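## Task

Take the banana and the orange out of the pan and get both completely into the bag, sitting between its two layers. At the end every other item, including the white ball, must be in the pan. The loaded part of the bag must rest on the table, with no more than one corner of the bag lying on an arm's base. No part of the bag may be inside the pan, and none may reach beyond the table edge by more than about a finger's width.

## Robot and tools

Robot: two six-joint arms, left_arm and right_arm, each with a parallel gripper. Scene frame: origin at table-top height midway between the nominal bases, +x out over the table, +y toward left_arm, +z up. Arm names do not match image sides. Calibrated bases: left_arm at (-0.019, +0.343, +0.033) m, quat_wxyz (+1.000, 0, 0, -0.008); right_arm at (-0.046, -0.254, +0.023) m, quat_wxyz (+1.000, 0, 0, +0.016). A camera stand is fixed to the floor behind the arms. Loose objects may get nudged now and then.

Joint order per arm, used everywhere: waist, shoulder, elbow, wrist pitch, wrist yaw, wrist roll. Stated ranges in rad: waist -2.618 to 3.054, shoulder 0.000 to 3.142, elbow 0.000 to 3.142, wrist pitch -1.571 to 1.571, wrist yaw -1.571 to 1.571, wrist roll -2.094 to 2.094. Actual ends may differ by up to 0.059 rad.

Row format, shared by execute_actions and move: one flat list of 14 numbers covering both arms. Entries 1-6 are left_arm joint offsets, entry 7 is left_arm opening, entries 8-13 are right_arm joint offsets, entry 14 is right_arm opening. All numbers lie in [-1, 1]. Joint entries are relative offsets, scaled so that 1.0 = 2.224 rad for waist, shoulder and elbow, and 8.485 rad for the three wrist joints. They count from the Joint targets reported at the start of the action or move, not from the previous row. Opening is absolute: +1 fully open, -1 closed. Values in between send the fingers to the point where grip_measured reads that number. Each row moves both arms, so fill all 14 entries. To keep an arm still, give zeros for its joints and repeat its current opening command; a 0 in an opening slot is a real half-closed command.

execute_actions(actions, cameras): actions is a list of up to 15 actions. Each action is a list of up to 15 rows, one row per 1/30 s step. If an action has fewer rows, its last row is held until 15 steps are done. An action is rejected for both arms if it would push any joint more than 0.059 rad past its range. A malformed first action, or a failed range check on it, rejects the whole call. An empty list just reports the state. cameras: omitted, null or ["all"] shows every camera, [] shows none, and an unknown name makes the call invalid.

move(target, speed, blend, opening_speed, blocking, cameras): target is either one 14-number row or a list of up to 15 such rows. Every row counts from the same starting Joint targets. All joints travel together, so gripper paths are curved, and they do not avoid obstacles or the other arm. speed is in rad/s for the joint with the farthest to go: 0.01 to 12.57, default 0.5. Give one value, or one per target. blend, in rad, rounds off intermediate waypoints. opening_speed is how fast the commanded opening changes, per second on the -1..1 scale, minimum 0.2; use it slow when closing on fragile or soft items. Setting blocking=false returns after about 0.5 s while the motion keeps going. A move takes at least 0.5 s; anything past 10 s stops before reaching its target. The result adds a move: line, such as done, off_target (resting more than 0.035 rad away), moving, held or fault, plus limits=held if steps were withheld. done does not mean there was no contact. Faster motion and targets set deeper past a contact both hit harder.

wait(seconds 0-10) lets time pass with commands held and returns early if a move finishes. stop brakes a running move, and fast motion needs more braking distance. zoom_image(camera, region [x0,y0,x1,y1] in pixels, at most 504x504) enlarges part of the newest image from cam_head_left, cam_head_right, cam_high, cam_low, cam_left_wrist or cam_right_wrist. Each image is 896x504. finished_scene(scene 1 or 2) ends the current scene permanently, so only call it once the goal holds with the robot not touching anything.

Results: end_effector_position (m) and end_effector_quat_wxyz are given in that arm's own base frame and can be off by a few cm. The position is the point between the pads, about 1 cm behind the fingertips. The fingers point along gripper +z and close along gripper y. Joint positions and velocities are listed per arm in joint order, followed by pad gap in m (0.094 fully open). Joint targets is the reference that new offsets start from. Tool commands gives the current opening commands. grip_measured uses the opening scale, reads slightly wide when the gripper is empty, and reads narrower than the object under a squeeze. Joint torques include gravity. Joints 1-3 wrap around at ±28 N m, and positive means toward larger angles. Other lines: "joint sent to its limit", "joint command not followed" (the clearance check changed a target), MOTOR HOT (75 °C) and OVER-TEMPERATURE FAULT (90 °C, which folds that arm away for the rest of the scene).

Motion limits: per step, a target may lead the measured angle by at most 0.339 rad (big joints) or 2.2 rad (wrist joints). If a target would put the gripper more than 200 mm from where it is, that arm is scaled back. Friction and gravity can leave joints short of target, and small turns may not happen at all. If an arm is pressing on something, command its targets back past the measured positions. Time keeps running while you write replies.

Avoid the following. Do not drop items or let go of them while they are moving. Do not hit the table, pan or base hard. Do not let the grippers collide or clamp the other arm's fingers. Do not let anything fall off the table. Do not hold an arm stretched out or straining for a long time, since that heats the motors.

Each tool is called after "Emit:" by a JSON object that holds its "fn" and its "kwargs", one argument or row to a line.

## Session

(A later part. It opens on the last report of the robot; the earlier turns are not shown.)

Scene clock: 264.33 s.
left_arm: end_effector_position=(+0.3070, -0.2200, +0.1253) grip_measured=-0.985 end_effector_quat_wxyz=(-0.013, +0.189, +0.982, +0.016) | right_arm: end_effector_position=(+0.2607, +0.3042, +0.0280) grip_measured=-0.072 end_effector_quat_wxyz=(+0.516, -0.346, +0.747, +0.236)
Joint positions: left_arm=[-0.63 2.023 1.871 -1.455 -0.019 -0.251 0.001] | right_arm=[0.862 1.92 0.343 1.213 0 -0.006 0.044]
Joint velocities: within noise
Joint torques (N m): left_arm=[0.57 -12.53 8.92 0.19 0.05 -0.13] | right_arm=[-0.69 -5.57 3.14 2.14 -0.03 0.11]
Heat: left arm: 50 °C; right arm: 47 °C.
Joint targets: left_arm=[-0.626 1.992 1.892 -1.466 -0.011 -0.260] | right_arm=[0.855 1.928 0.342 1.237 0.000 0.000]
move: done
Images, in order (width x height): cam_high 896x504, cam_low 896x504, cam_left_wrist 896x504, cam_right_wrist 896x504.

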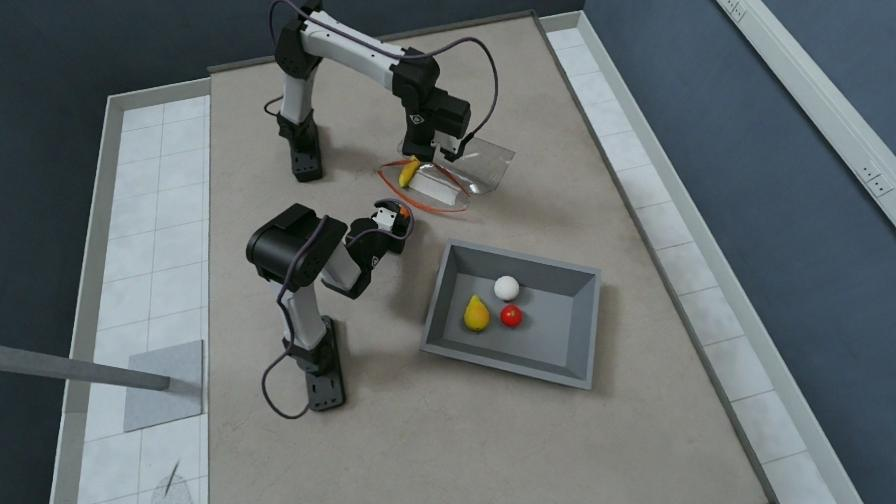

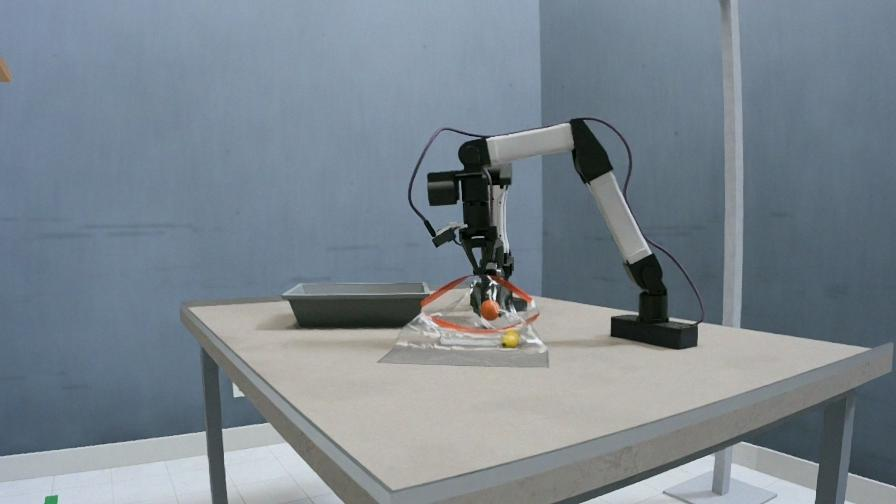

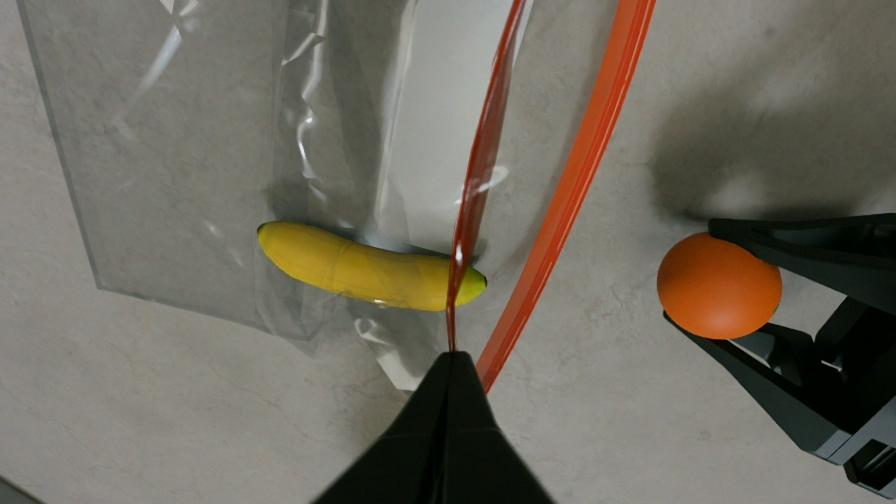

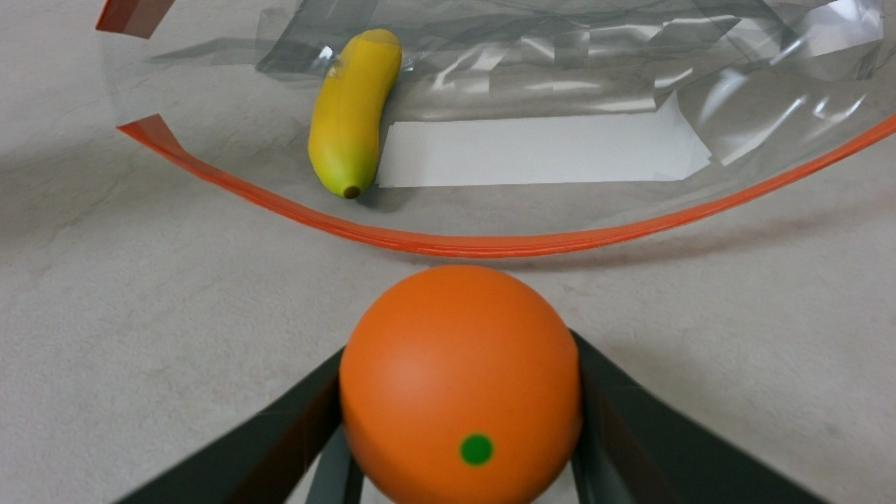

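Emit:
{"fn": "move", "kwargs": {
  "target": [
    [0,0,0,0,0,0,-1,-0.0697,-0.0067,0.0375,-0.0116,0,0,-0.08],
    [0,0,0,0,0,0,-1,-0.0697,0.0612,0.1706,-0.0287,0,0,-0.08]
  ],
  "speed": [0.5,0.3],
  "cameras": ["cam_low","cam_high","cam_left_wrist","cam_right_wrist"]
}}

Emit:
{"fn": "zoom_image", "kwargs": {
  "camera": "cam_high",
  "region": [340, 100, 520, 240]
}}

Emit:
{"fn": "zoom_image", "kwargs": {
  "camera": "cam_low",
  "region": [340, 240, 580, 400]
}}

Scene clock: 267.63 s.
left_arm: end_effector_position=(+0.3070, -0.2200, +0.1253) grip_measured=-0.985 end_effector_quat_wxyz=(-0.013, +0.189, +0.982, +0.016) | right_arm: end_effector_position=(+0.3710, +0.3144, +0.0338) grip_measured=-0.072 end_effector_quat_wxyz=(+0.534, -0.286, +0.772, +0.194)
Joint positions: left_arm=[-0.63 2.023 1.871 -1.455 -0.019 -0.251 0.001] | right_arm=[0.703 2.051 0.702 0.987 0.001 -0.006 0.044]
Joint velocities: within noise
Joint torques (N m): left_arm=[0.57 -12.55 8.91 0.2 0.05 -0.13] | right_arm=[-0.32 -7.46 6.32 2.02 -0.03 0.11]
Heat: left arm: 51 °C; right arm: 46 °C.
Joint targets: left_arm=[-0.626 1.992 1.892 -1.466 -0.011 -0.260] | right_arm=[0.700 2.064 0.721 0.993 0.000 0.000]
move: done
Images, in order (width x height): cam_high 896x504, cam_low 896x504, cam_left_wrist 896x504, cam_right_wrist 896x504.

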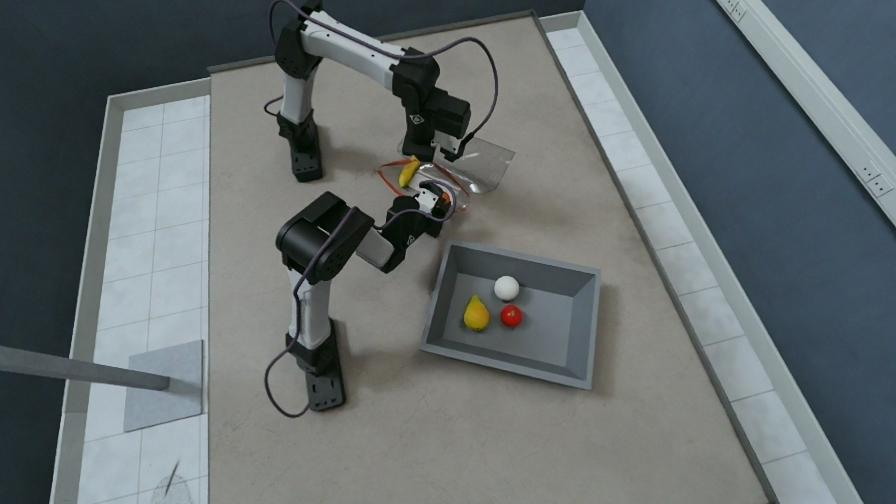

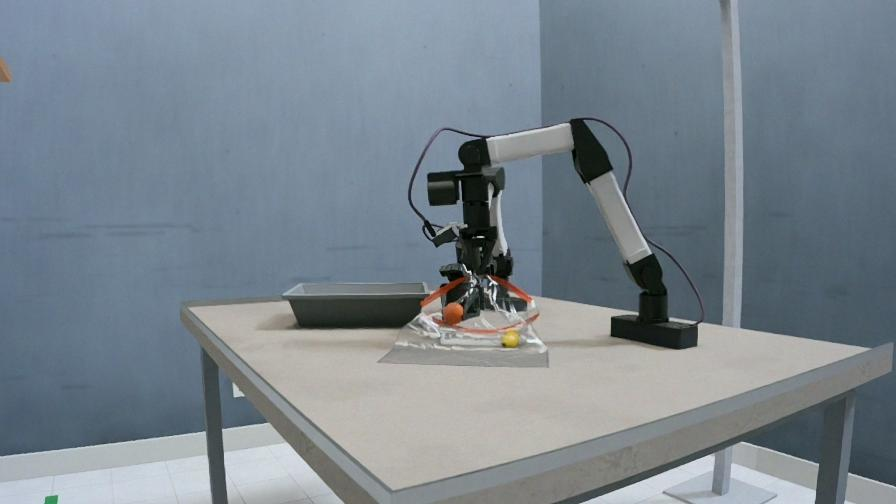

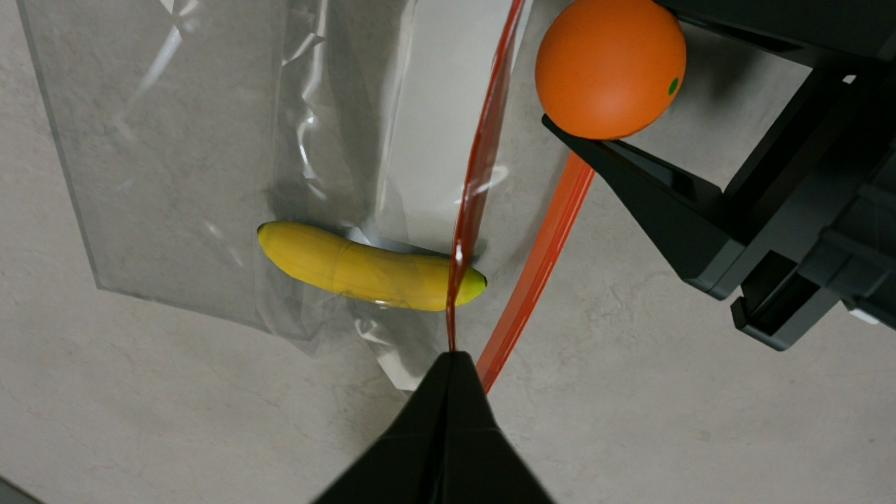

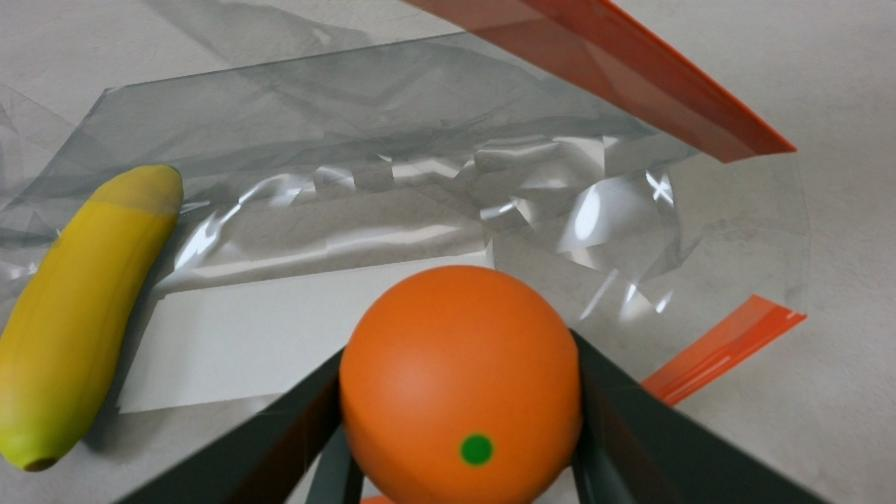

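Scaled by 2.800 from the camera's 896x504 image, which has a finer 1280x720 frame.

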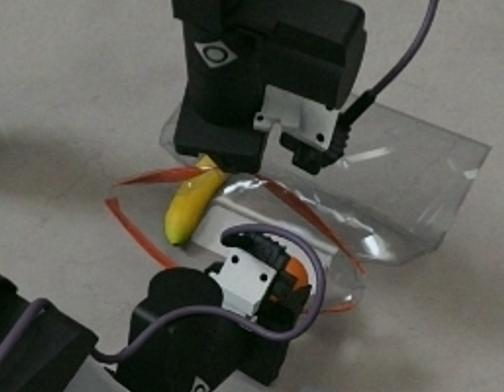

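Scaled by 2.100 from the camera's 896x504 image, which has a finer 1280x720 frame.

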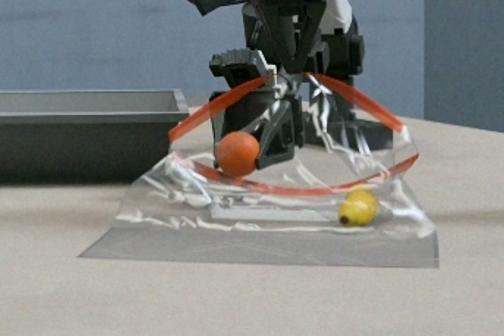

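Emit:
{"fn": "move", "kwargs": {
  "target": [
    [0,0,0,0,0,0,-1,0.003,0.0728,0.1334,-0.0158,0,0,-0.08]
  ],
  "speed": 0.25,
  "cameras": ["cam_low","cam_high","cam_left_wrist","cam_right_wrist"]
}}

Emit:
{"fn": "zoom_image", "kwargs": {
  "camera": "cam_high",
  "region": [340, 100, 520, 240]
}}

Emit:
{"fn": "zoom_image", "kwargs": {
  "camera": "cam_low",
  "region": [340, 240, 580, 400]
}}

Scene clock: 269.90 s.
left_arm: end_effector_position=(+0.3070, -0.2200, +0.1253) grip_measured=-0.985 end_effector_quat_wxyz=(-0.013, +0.189, +0.982, +0.016) | right_arm: end_effector_position=(+0.4203, +0.3562, +0.0277) grip_measured=-0.072 end_effector_quat_wxyz=(+0.533, -0.286, +0.772, +0.194)
Joint positions: left_arm=[-0.63 2.023 1.871 -1.455 -0.019 -0.251 0.001] | right_arm=[0.703 2.212 0.996 0.853 0.001 -0.006 0.044]
Joint velocities: within noise
Joint torques (N m): left_arm=[0.62 -12.51 8.88 0.2 0.06 -0.14] | right_arm=[0.32 -9.16 7.3 1.96 -0.03 0.11]
Heat: left arm: 51 °C; right arm: 46 °C.
Joint targets: left_arm=[-0.626 1.992 1.892 -1.466 -0.011 -0.260] | right_arm=[0.706 2.226 1.018 0.859 0.000 0.000]
move: done
Images, in order (width x height): cam_high 896x504, cam_low 896x504, cam_left_wrist 896x504, cam_right_wrist 896x504.

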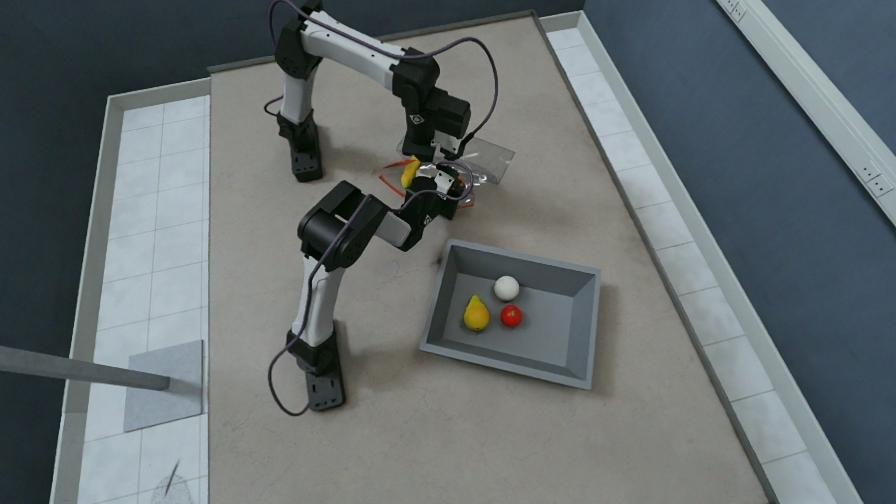

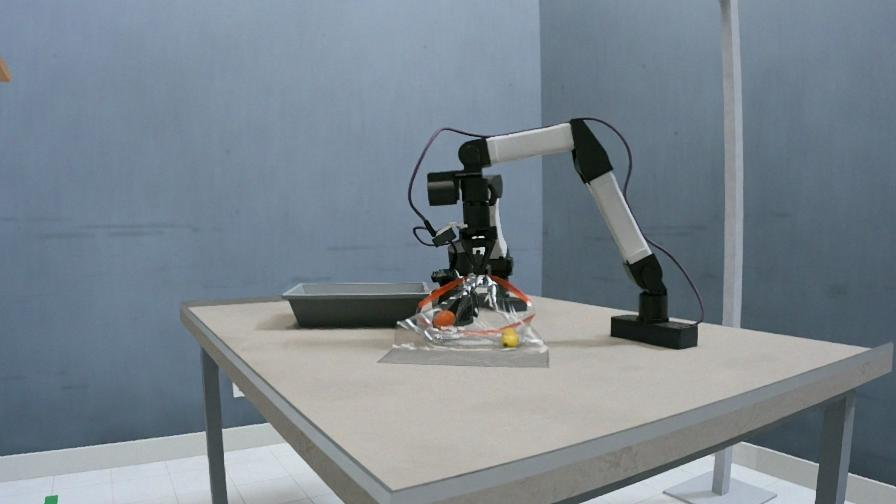

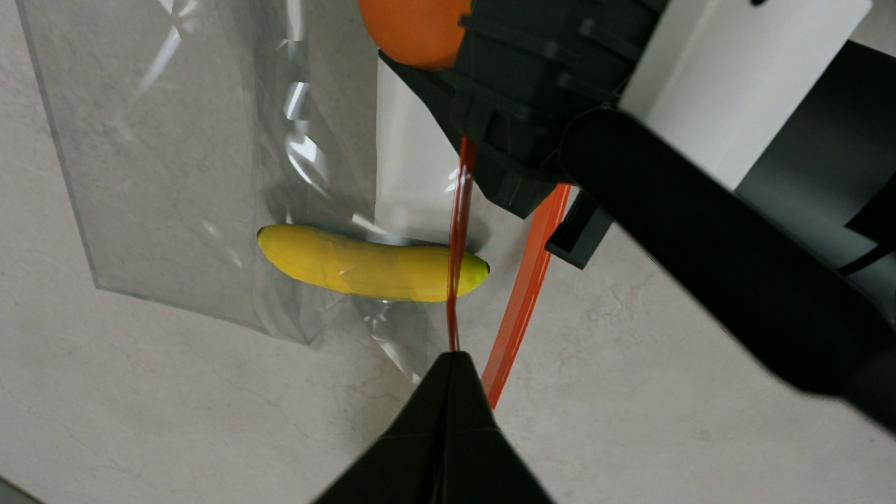

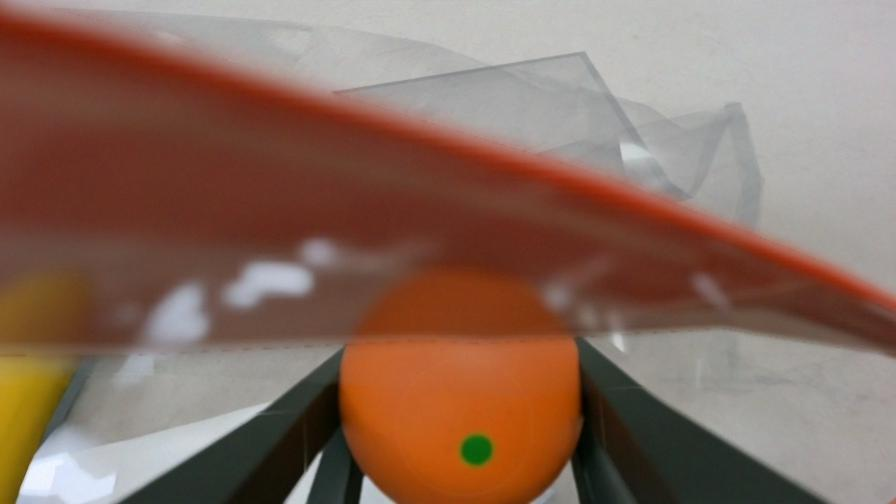

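Scaled by 2.800 from the camera's 896x504 image, which has a finer 1280x720 frame.

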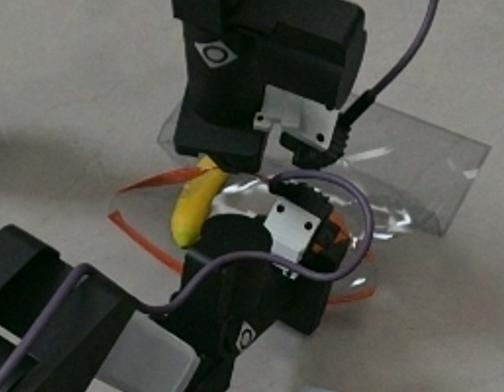

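Scaled by 2.100 from the camera's 896x504 image, which has a finer 1280x720 frame.

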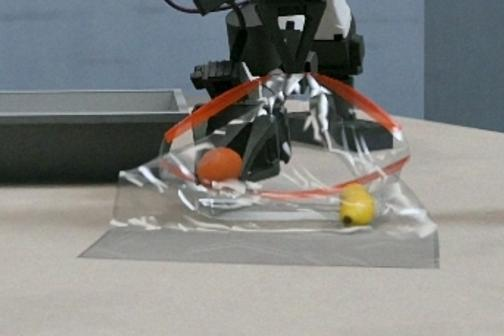

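Emit:
{"fn": "move", "kwargs": {
  "target": [
    [0,0,0,0,0,0,-1,0,0.024,0.0006,0.0061,0,0,-0.08],
    [0,0,0,0,0,0,-1,0,0.0345,-0.010,0.027,0,0,-0.08],
    [0,0,0,0,0,0,-1,0,0.0345,-0.010,0.027,0,0,0.3]
  ],
  "speed": 0.3,
  "opening_speed": 0.6
}}

Scene clock: 273.47 s.
left_arm: end_effector_position=(+0.3070, -0.2200, +0.1253) grip_measured=-0.985 end_effector_quat_wxyz=(-0.013, +0.189, +0.982, +0.016) | right_arm: end_effector_position=(+0.4285, +0.3631, +0.0392) grip_measured=+0.299 end_effector_quat_wxyz=(+0.587, -0.271, +0.732, +0.213)
Joint positions: left_arm=[-0.63 2.023 1.871 -1.455 -0.019 -0.251 0.001] | right_arm=[0.703 2.289 1.001 1.066 0.001 -0.006 0.061]
Joint velocities: within noise
Joint torques (N m): left_arm=[0.57 -12.53 8.9 0.19 0.06 -0.12] | right_arm=[0.32 -9.39 4.37 2.17 -0.03 0.11]
Heat: left arm: 51 °C; right arm: 46 °C.
Joint targets: left_arm=[-0.626 1.992 1.892 -1.466 -0.011 -0.260] | right_arm=[0.706 2.303 0.996 1.088 0.000 0.000]
move: done

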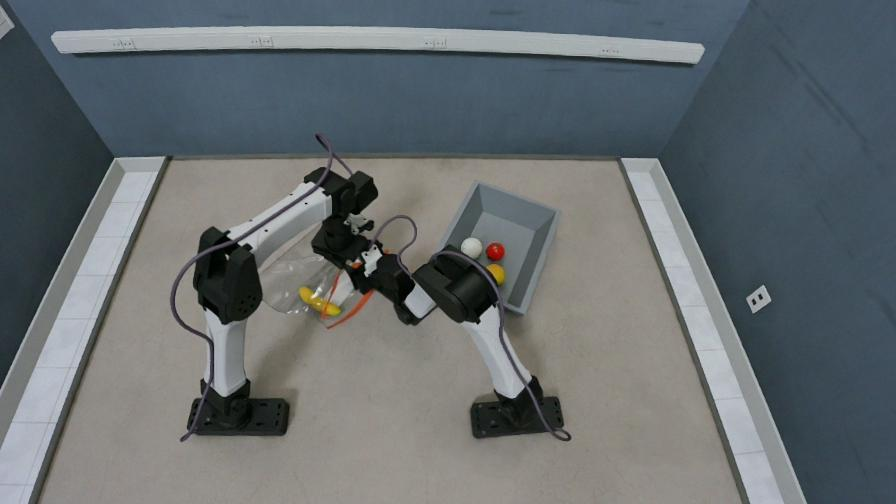

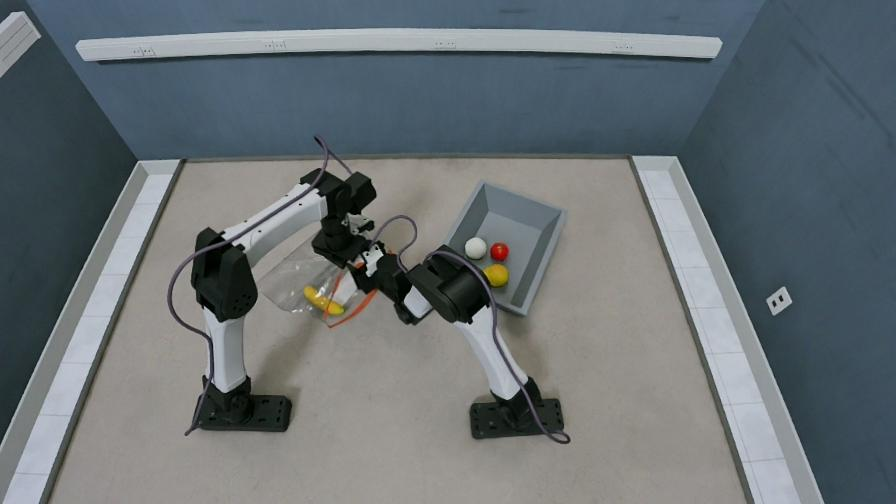

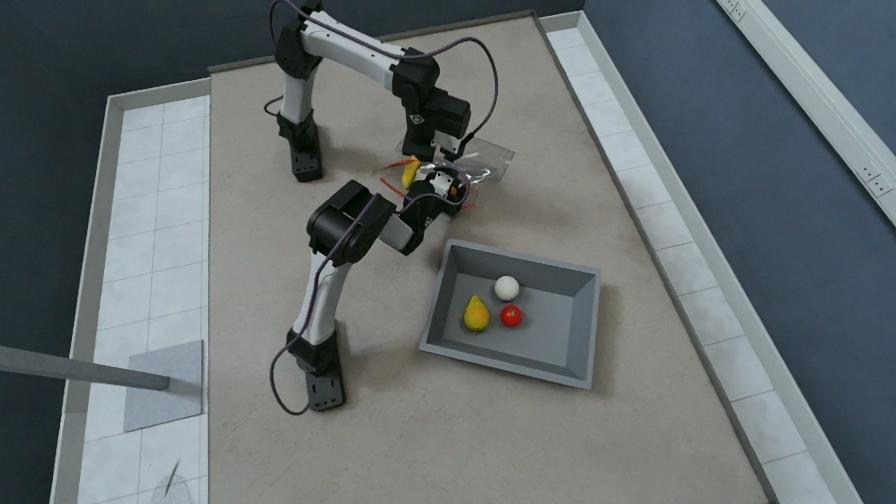

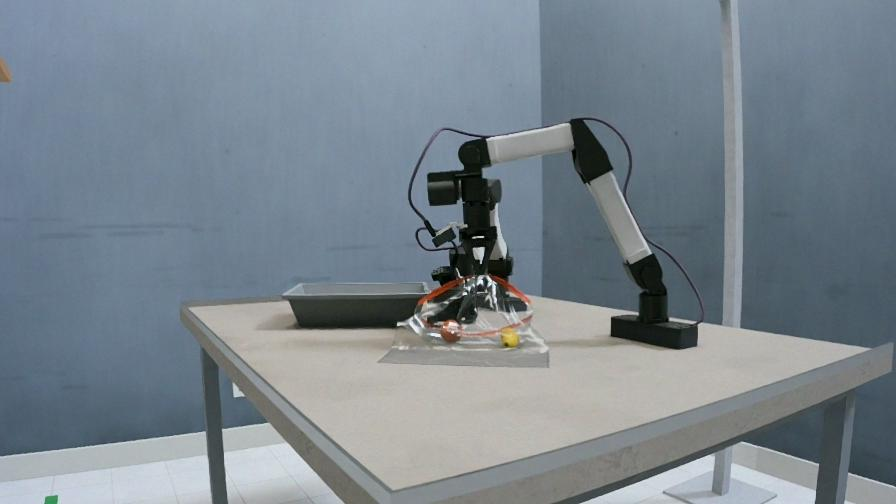

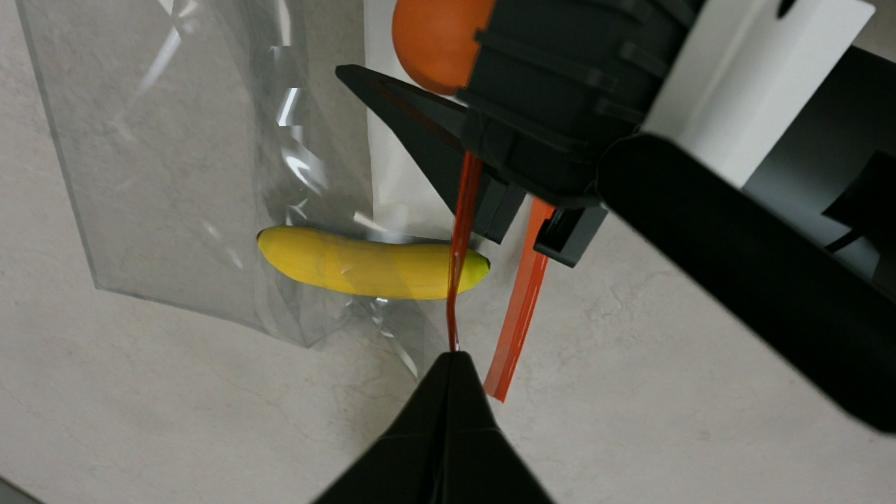

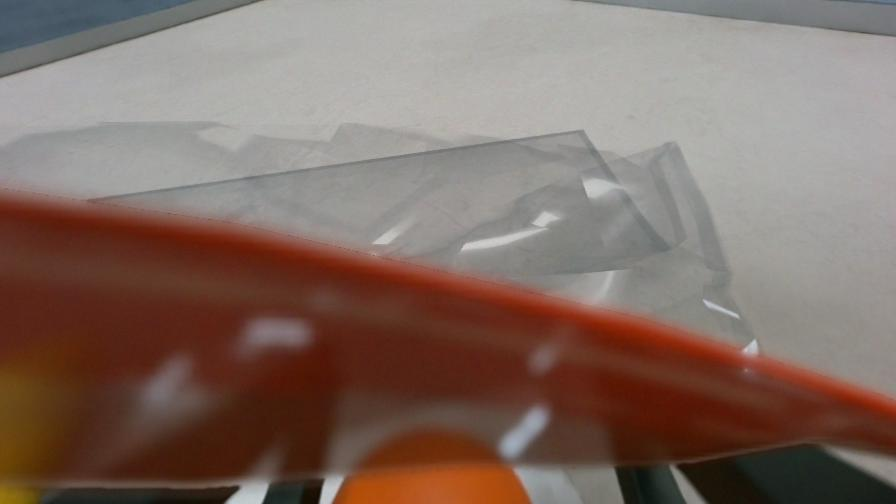

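Emit:
{"fn": "move", "kwargs": {
  "target": [
    [0,0,0,0,0,0,-1,0,-0.1075,-0.1234,-0.01115,0,0,0.35],
    [0,0,0,0,0,0,-1,0,-0.1754,-0.2567,0.006,0,0,0.35],
    [0,0,0,0,0,0,-1,-0.08,-0.5688,-0.2131,-0.1393,0,0,0.35],
    [0,0,0,0,0,0,-1,-0.25,-0.5688,-0.2131,-0.1393,0,0,0.35]
  ],
  "speed": [0.35,0.5,0.8,0.8],
  "blend": 0.05
}}

Scene clock: 277.77 s.
left_arm: end_effector_position=(+0.3070, -0.2200, +0.1253) grip_measured=-0.985 end_effector_quat_wxyz=(-0.013, +0.189, +0.982, +0.016) | right_arm: end_effector_position=(+0.3215, +0.0509, +0.1135) grip_measured=+0.349 end_effector_quat_wxyz=(+0.442, -0.073, +0.894, +0.034)
Joint positions: left_arm=[-0.63 2.023 1.871 -1.455 -0.019 -0.251 0.001] | right_arm=[0.157 1.051 0.495 -0.097 0 -0.006 0.063]
Joint velocities: within noise
Joint torques (N m): left_arm=[0.55 -12.52 8.91 0.2 0.07 -0.13] | right_arm=[-0.65 -3.82 9.8 1.75 -0.02 0.11]
Heat: left arm: 52 °C; right arm: 46 °C.
Joint targets: left_arm=[-0.626 1.992 1.892 -1.466 -0.011 -0.260] | right_arm=[0.150 1.038 0.522 -0.094 0.000 0.000]
move: done

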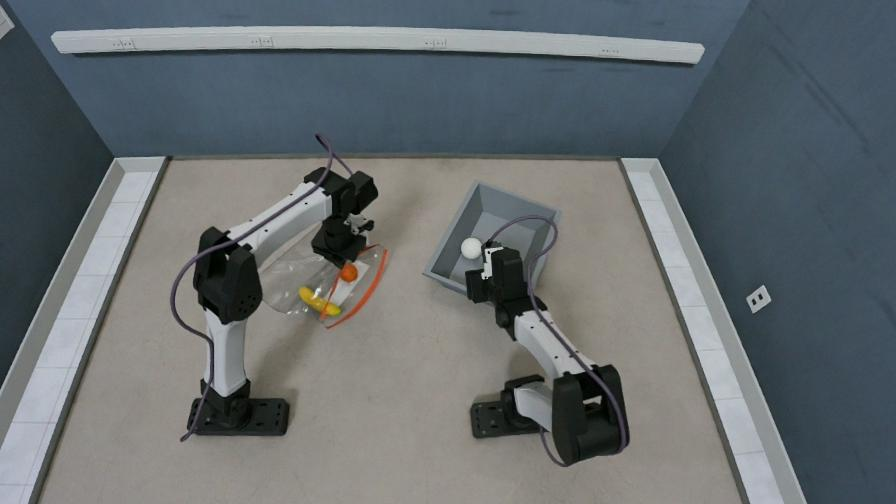

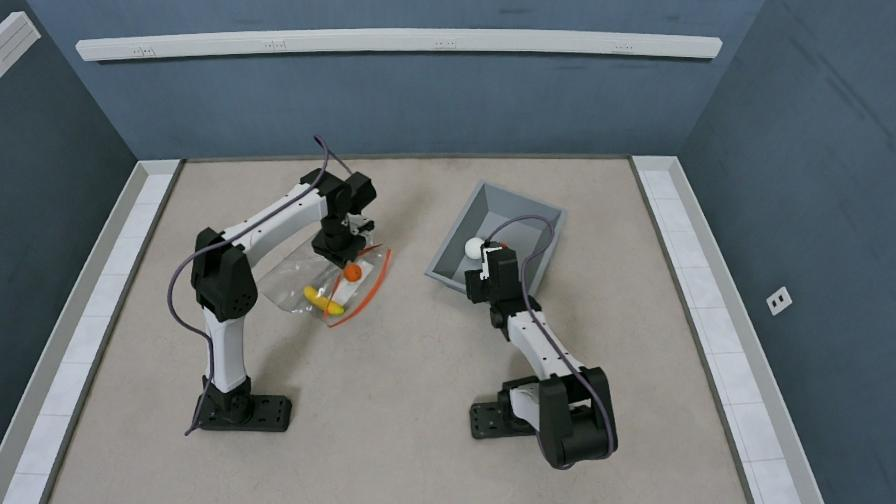

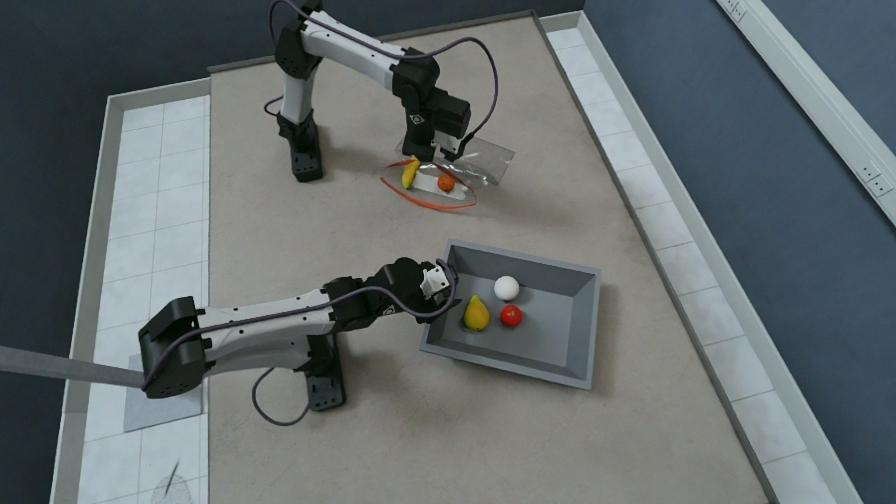

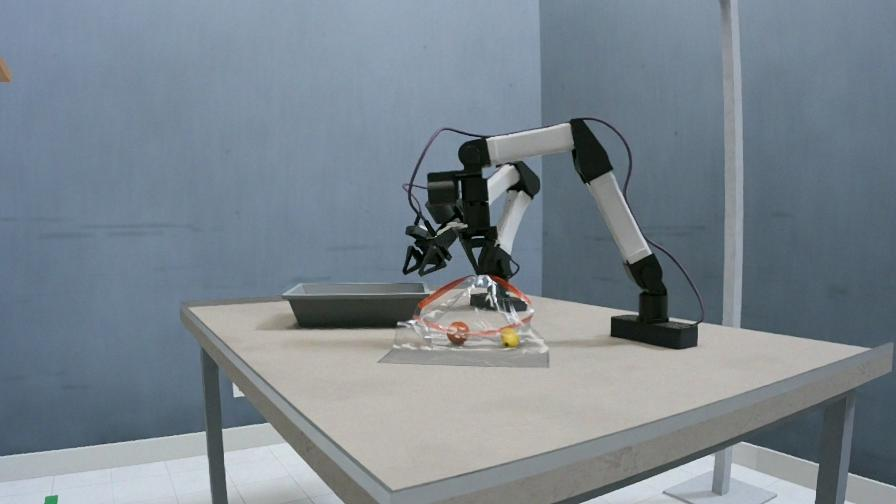

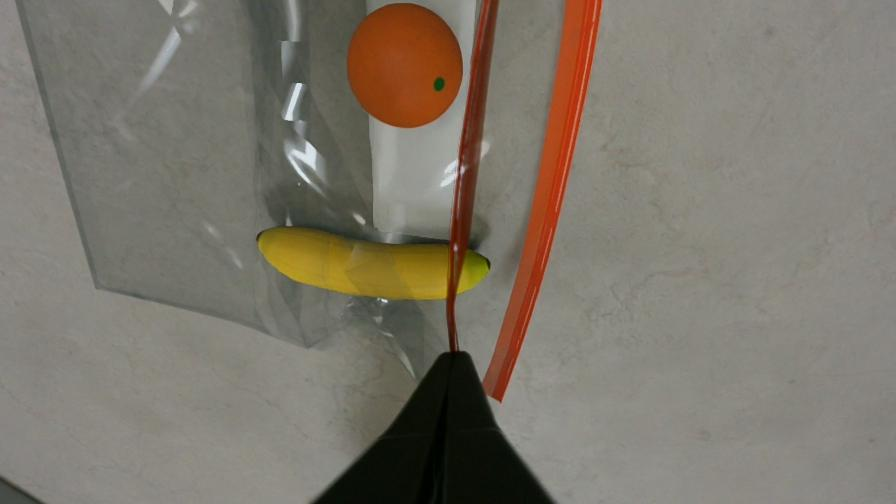

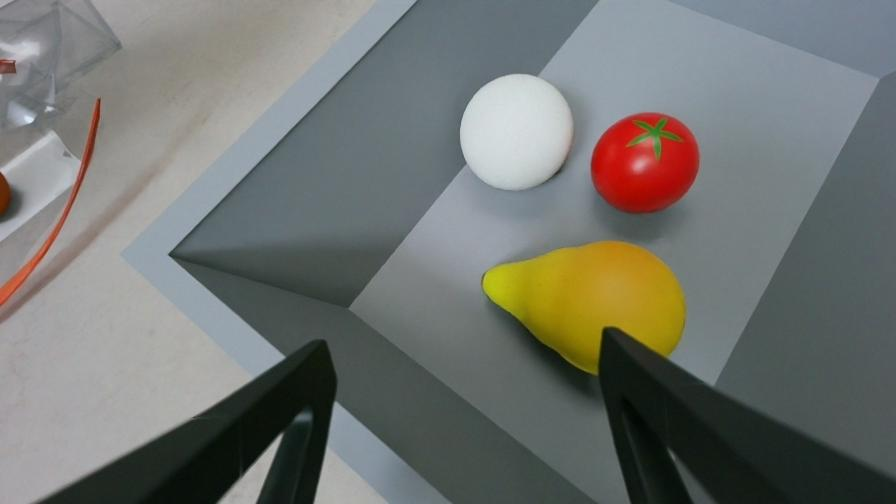

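Emit:
{"fn": "move", "kwargs": {
  "target": [
    [-0.0405,-0.001,-0.0953,0.02475,0,0,-1,0,0,0,0,0,0,0.35],
    [-0.054,0.0137,-0.1648,0.0468,0,0,-1,0,0,0,0,0,0,0.35],
    [-0.065,0.0315,-0.1987,0.0603,0,0,-1,0,0,0,0,0,0,0.35]
  ],
  "speed": 0.3,
  "blend": 0.03
}}

Scene clock: 281.63 s.
left_arm: end_effector_position=(+0.2778, -0.2620, +0.0136) grip_measured=-0.985 end_effector_quat_wxyz=(+0.011, +0.254, +0.967, +0.005) | right_arm: end_effector_position=(+0.3214, +0.0509, +0.1134) grip_measured=+0.349 end_effector_quat_wxyz=(+0.441, -0.073, +0.894, +0.033)
Joint positions: left_arm=[-0.765 2.047 1.457 -0.965 -0.019 -0.251 0.001] | right_arm=[0.157 1.051 0.495 -0.098 0 -0.006 0.063]
Joint velocities: within noise
Joint torques (N m): left_arm=[-0.24 -8.95 5.91 0.55 0.05 -0.13] | right_arm=[-0.62 -3.81 9.78 1.77 -0.02 0.1]
Heat: left arm: 51 °C; right arm: 45 °C.
Joint targets: left_arm=[-0.770 2.061 1.450 -0.954 -0.011 -0.260] | right_arm=[0.150 1.038 0.522 -0.094 0.000 0.000]
move: done

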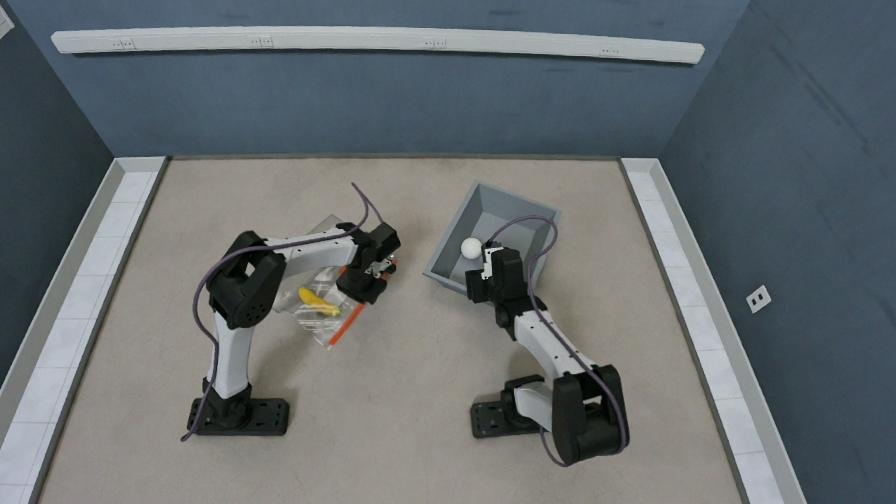

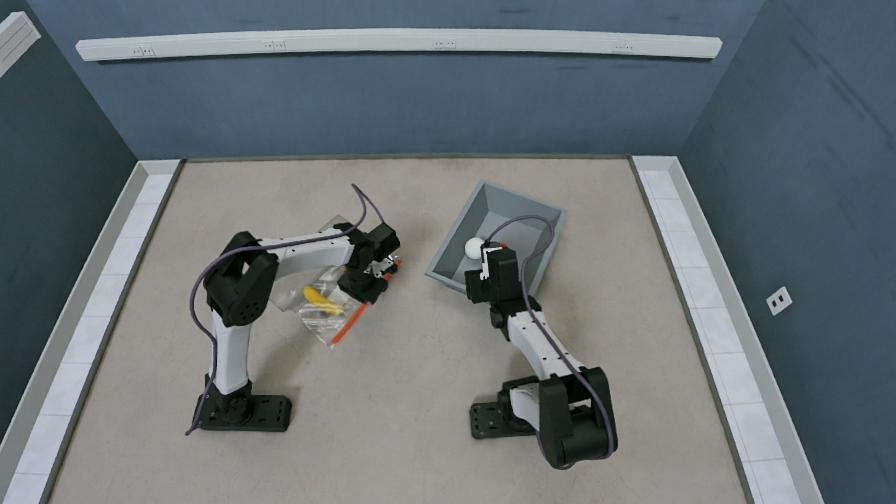

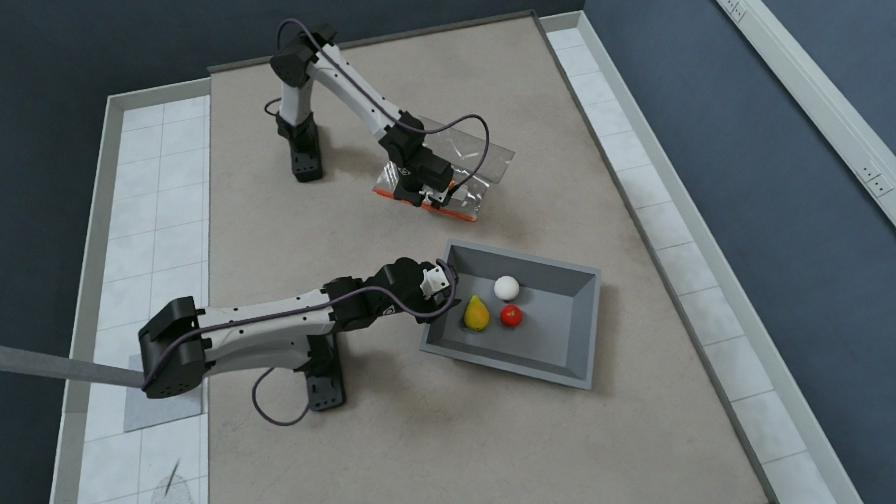

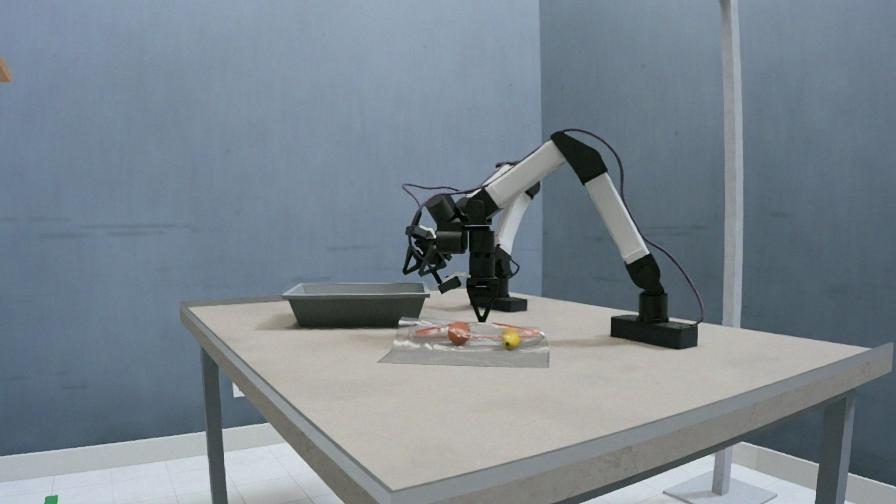

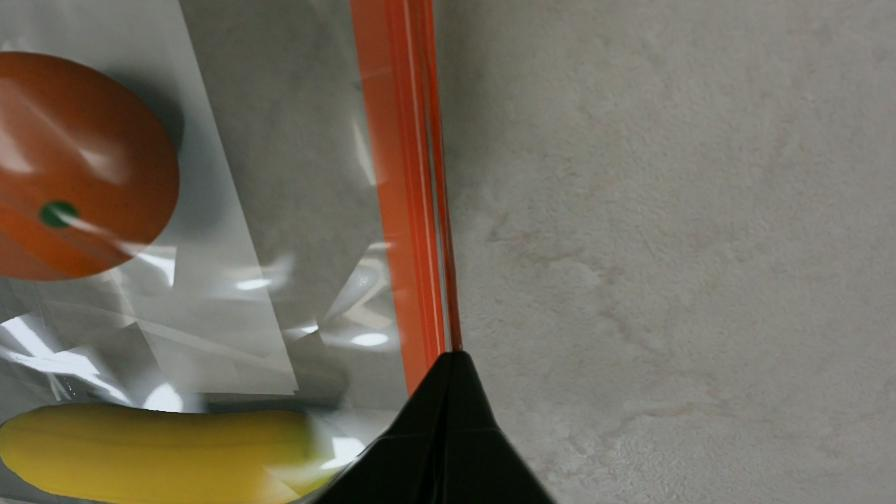

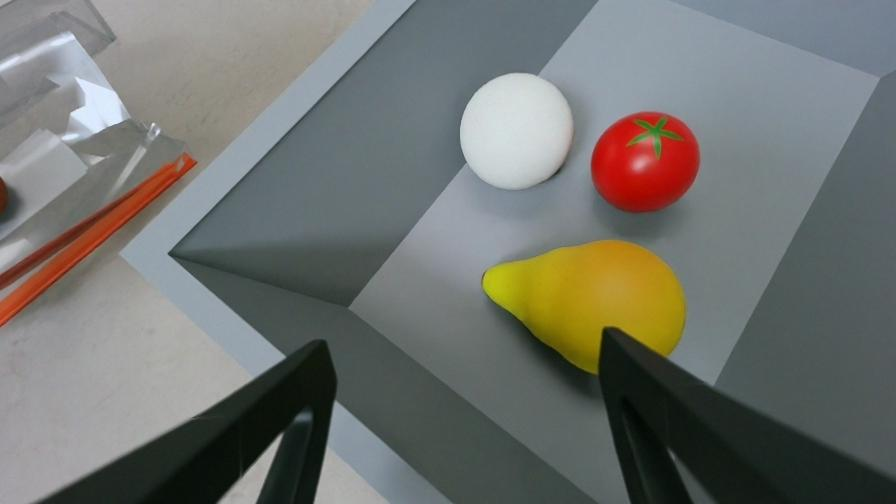

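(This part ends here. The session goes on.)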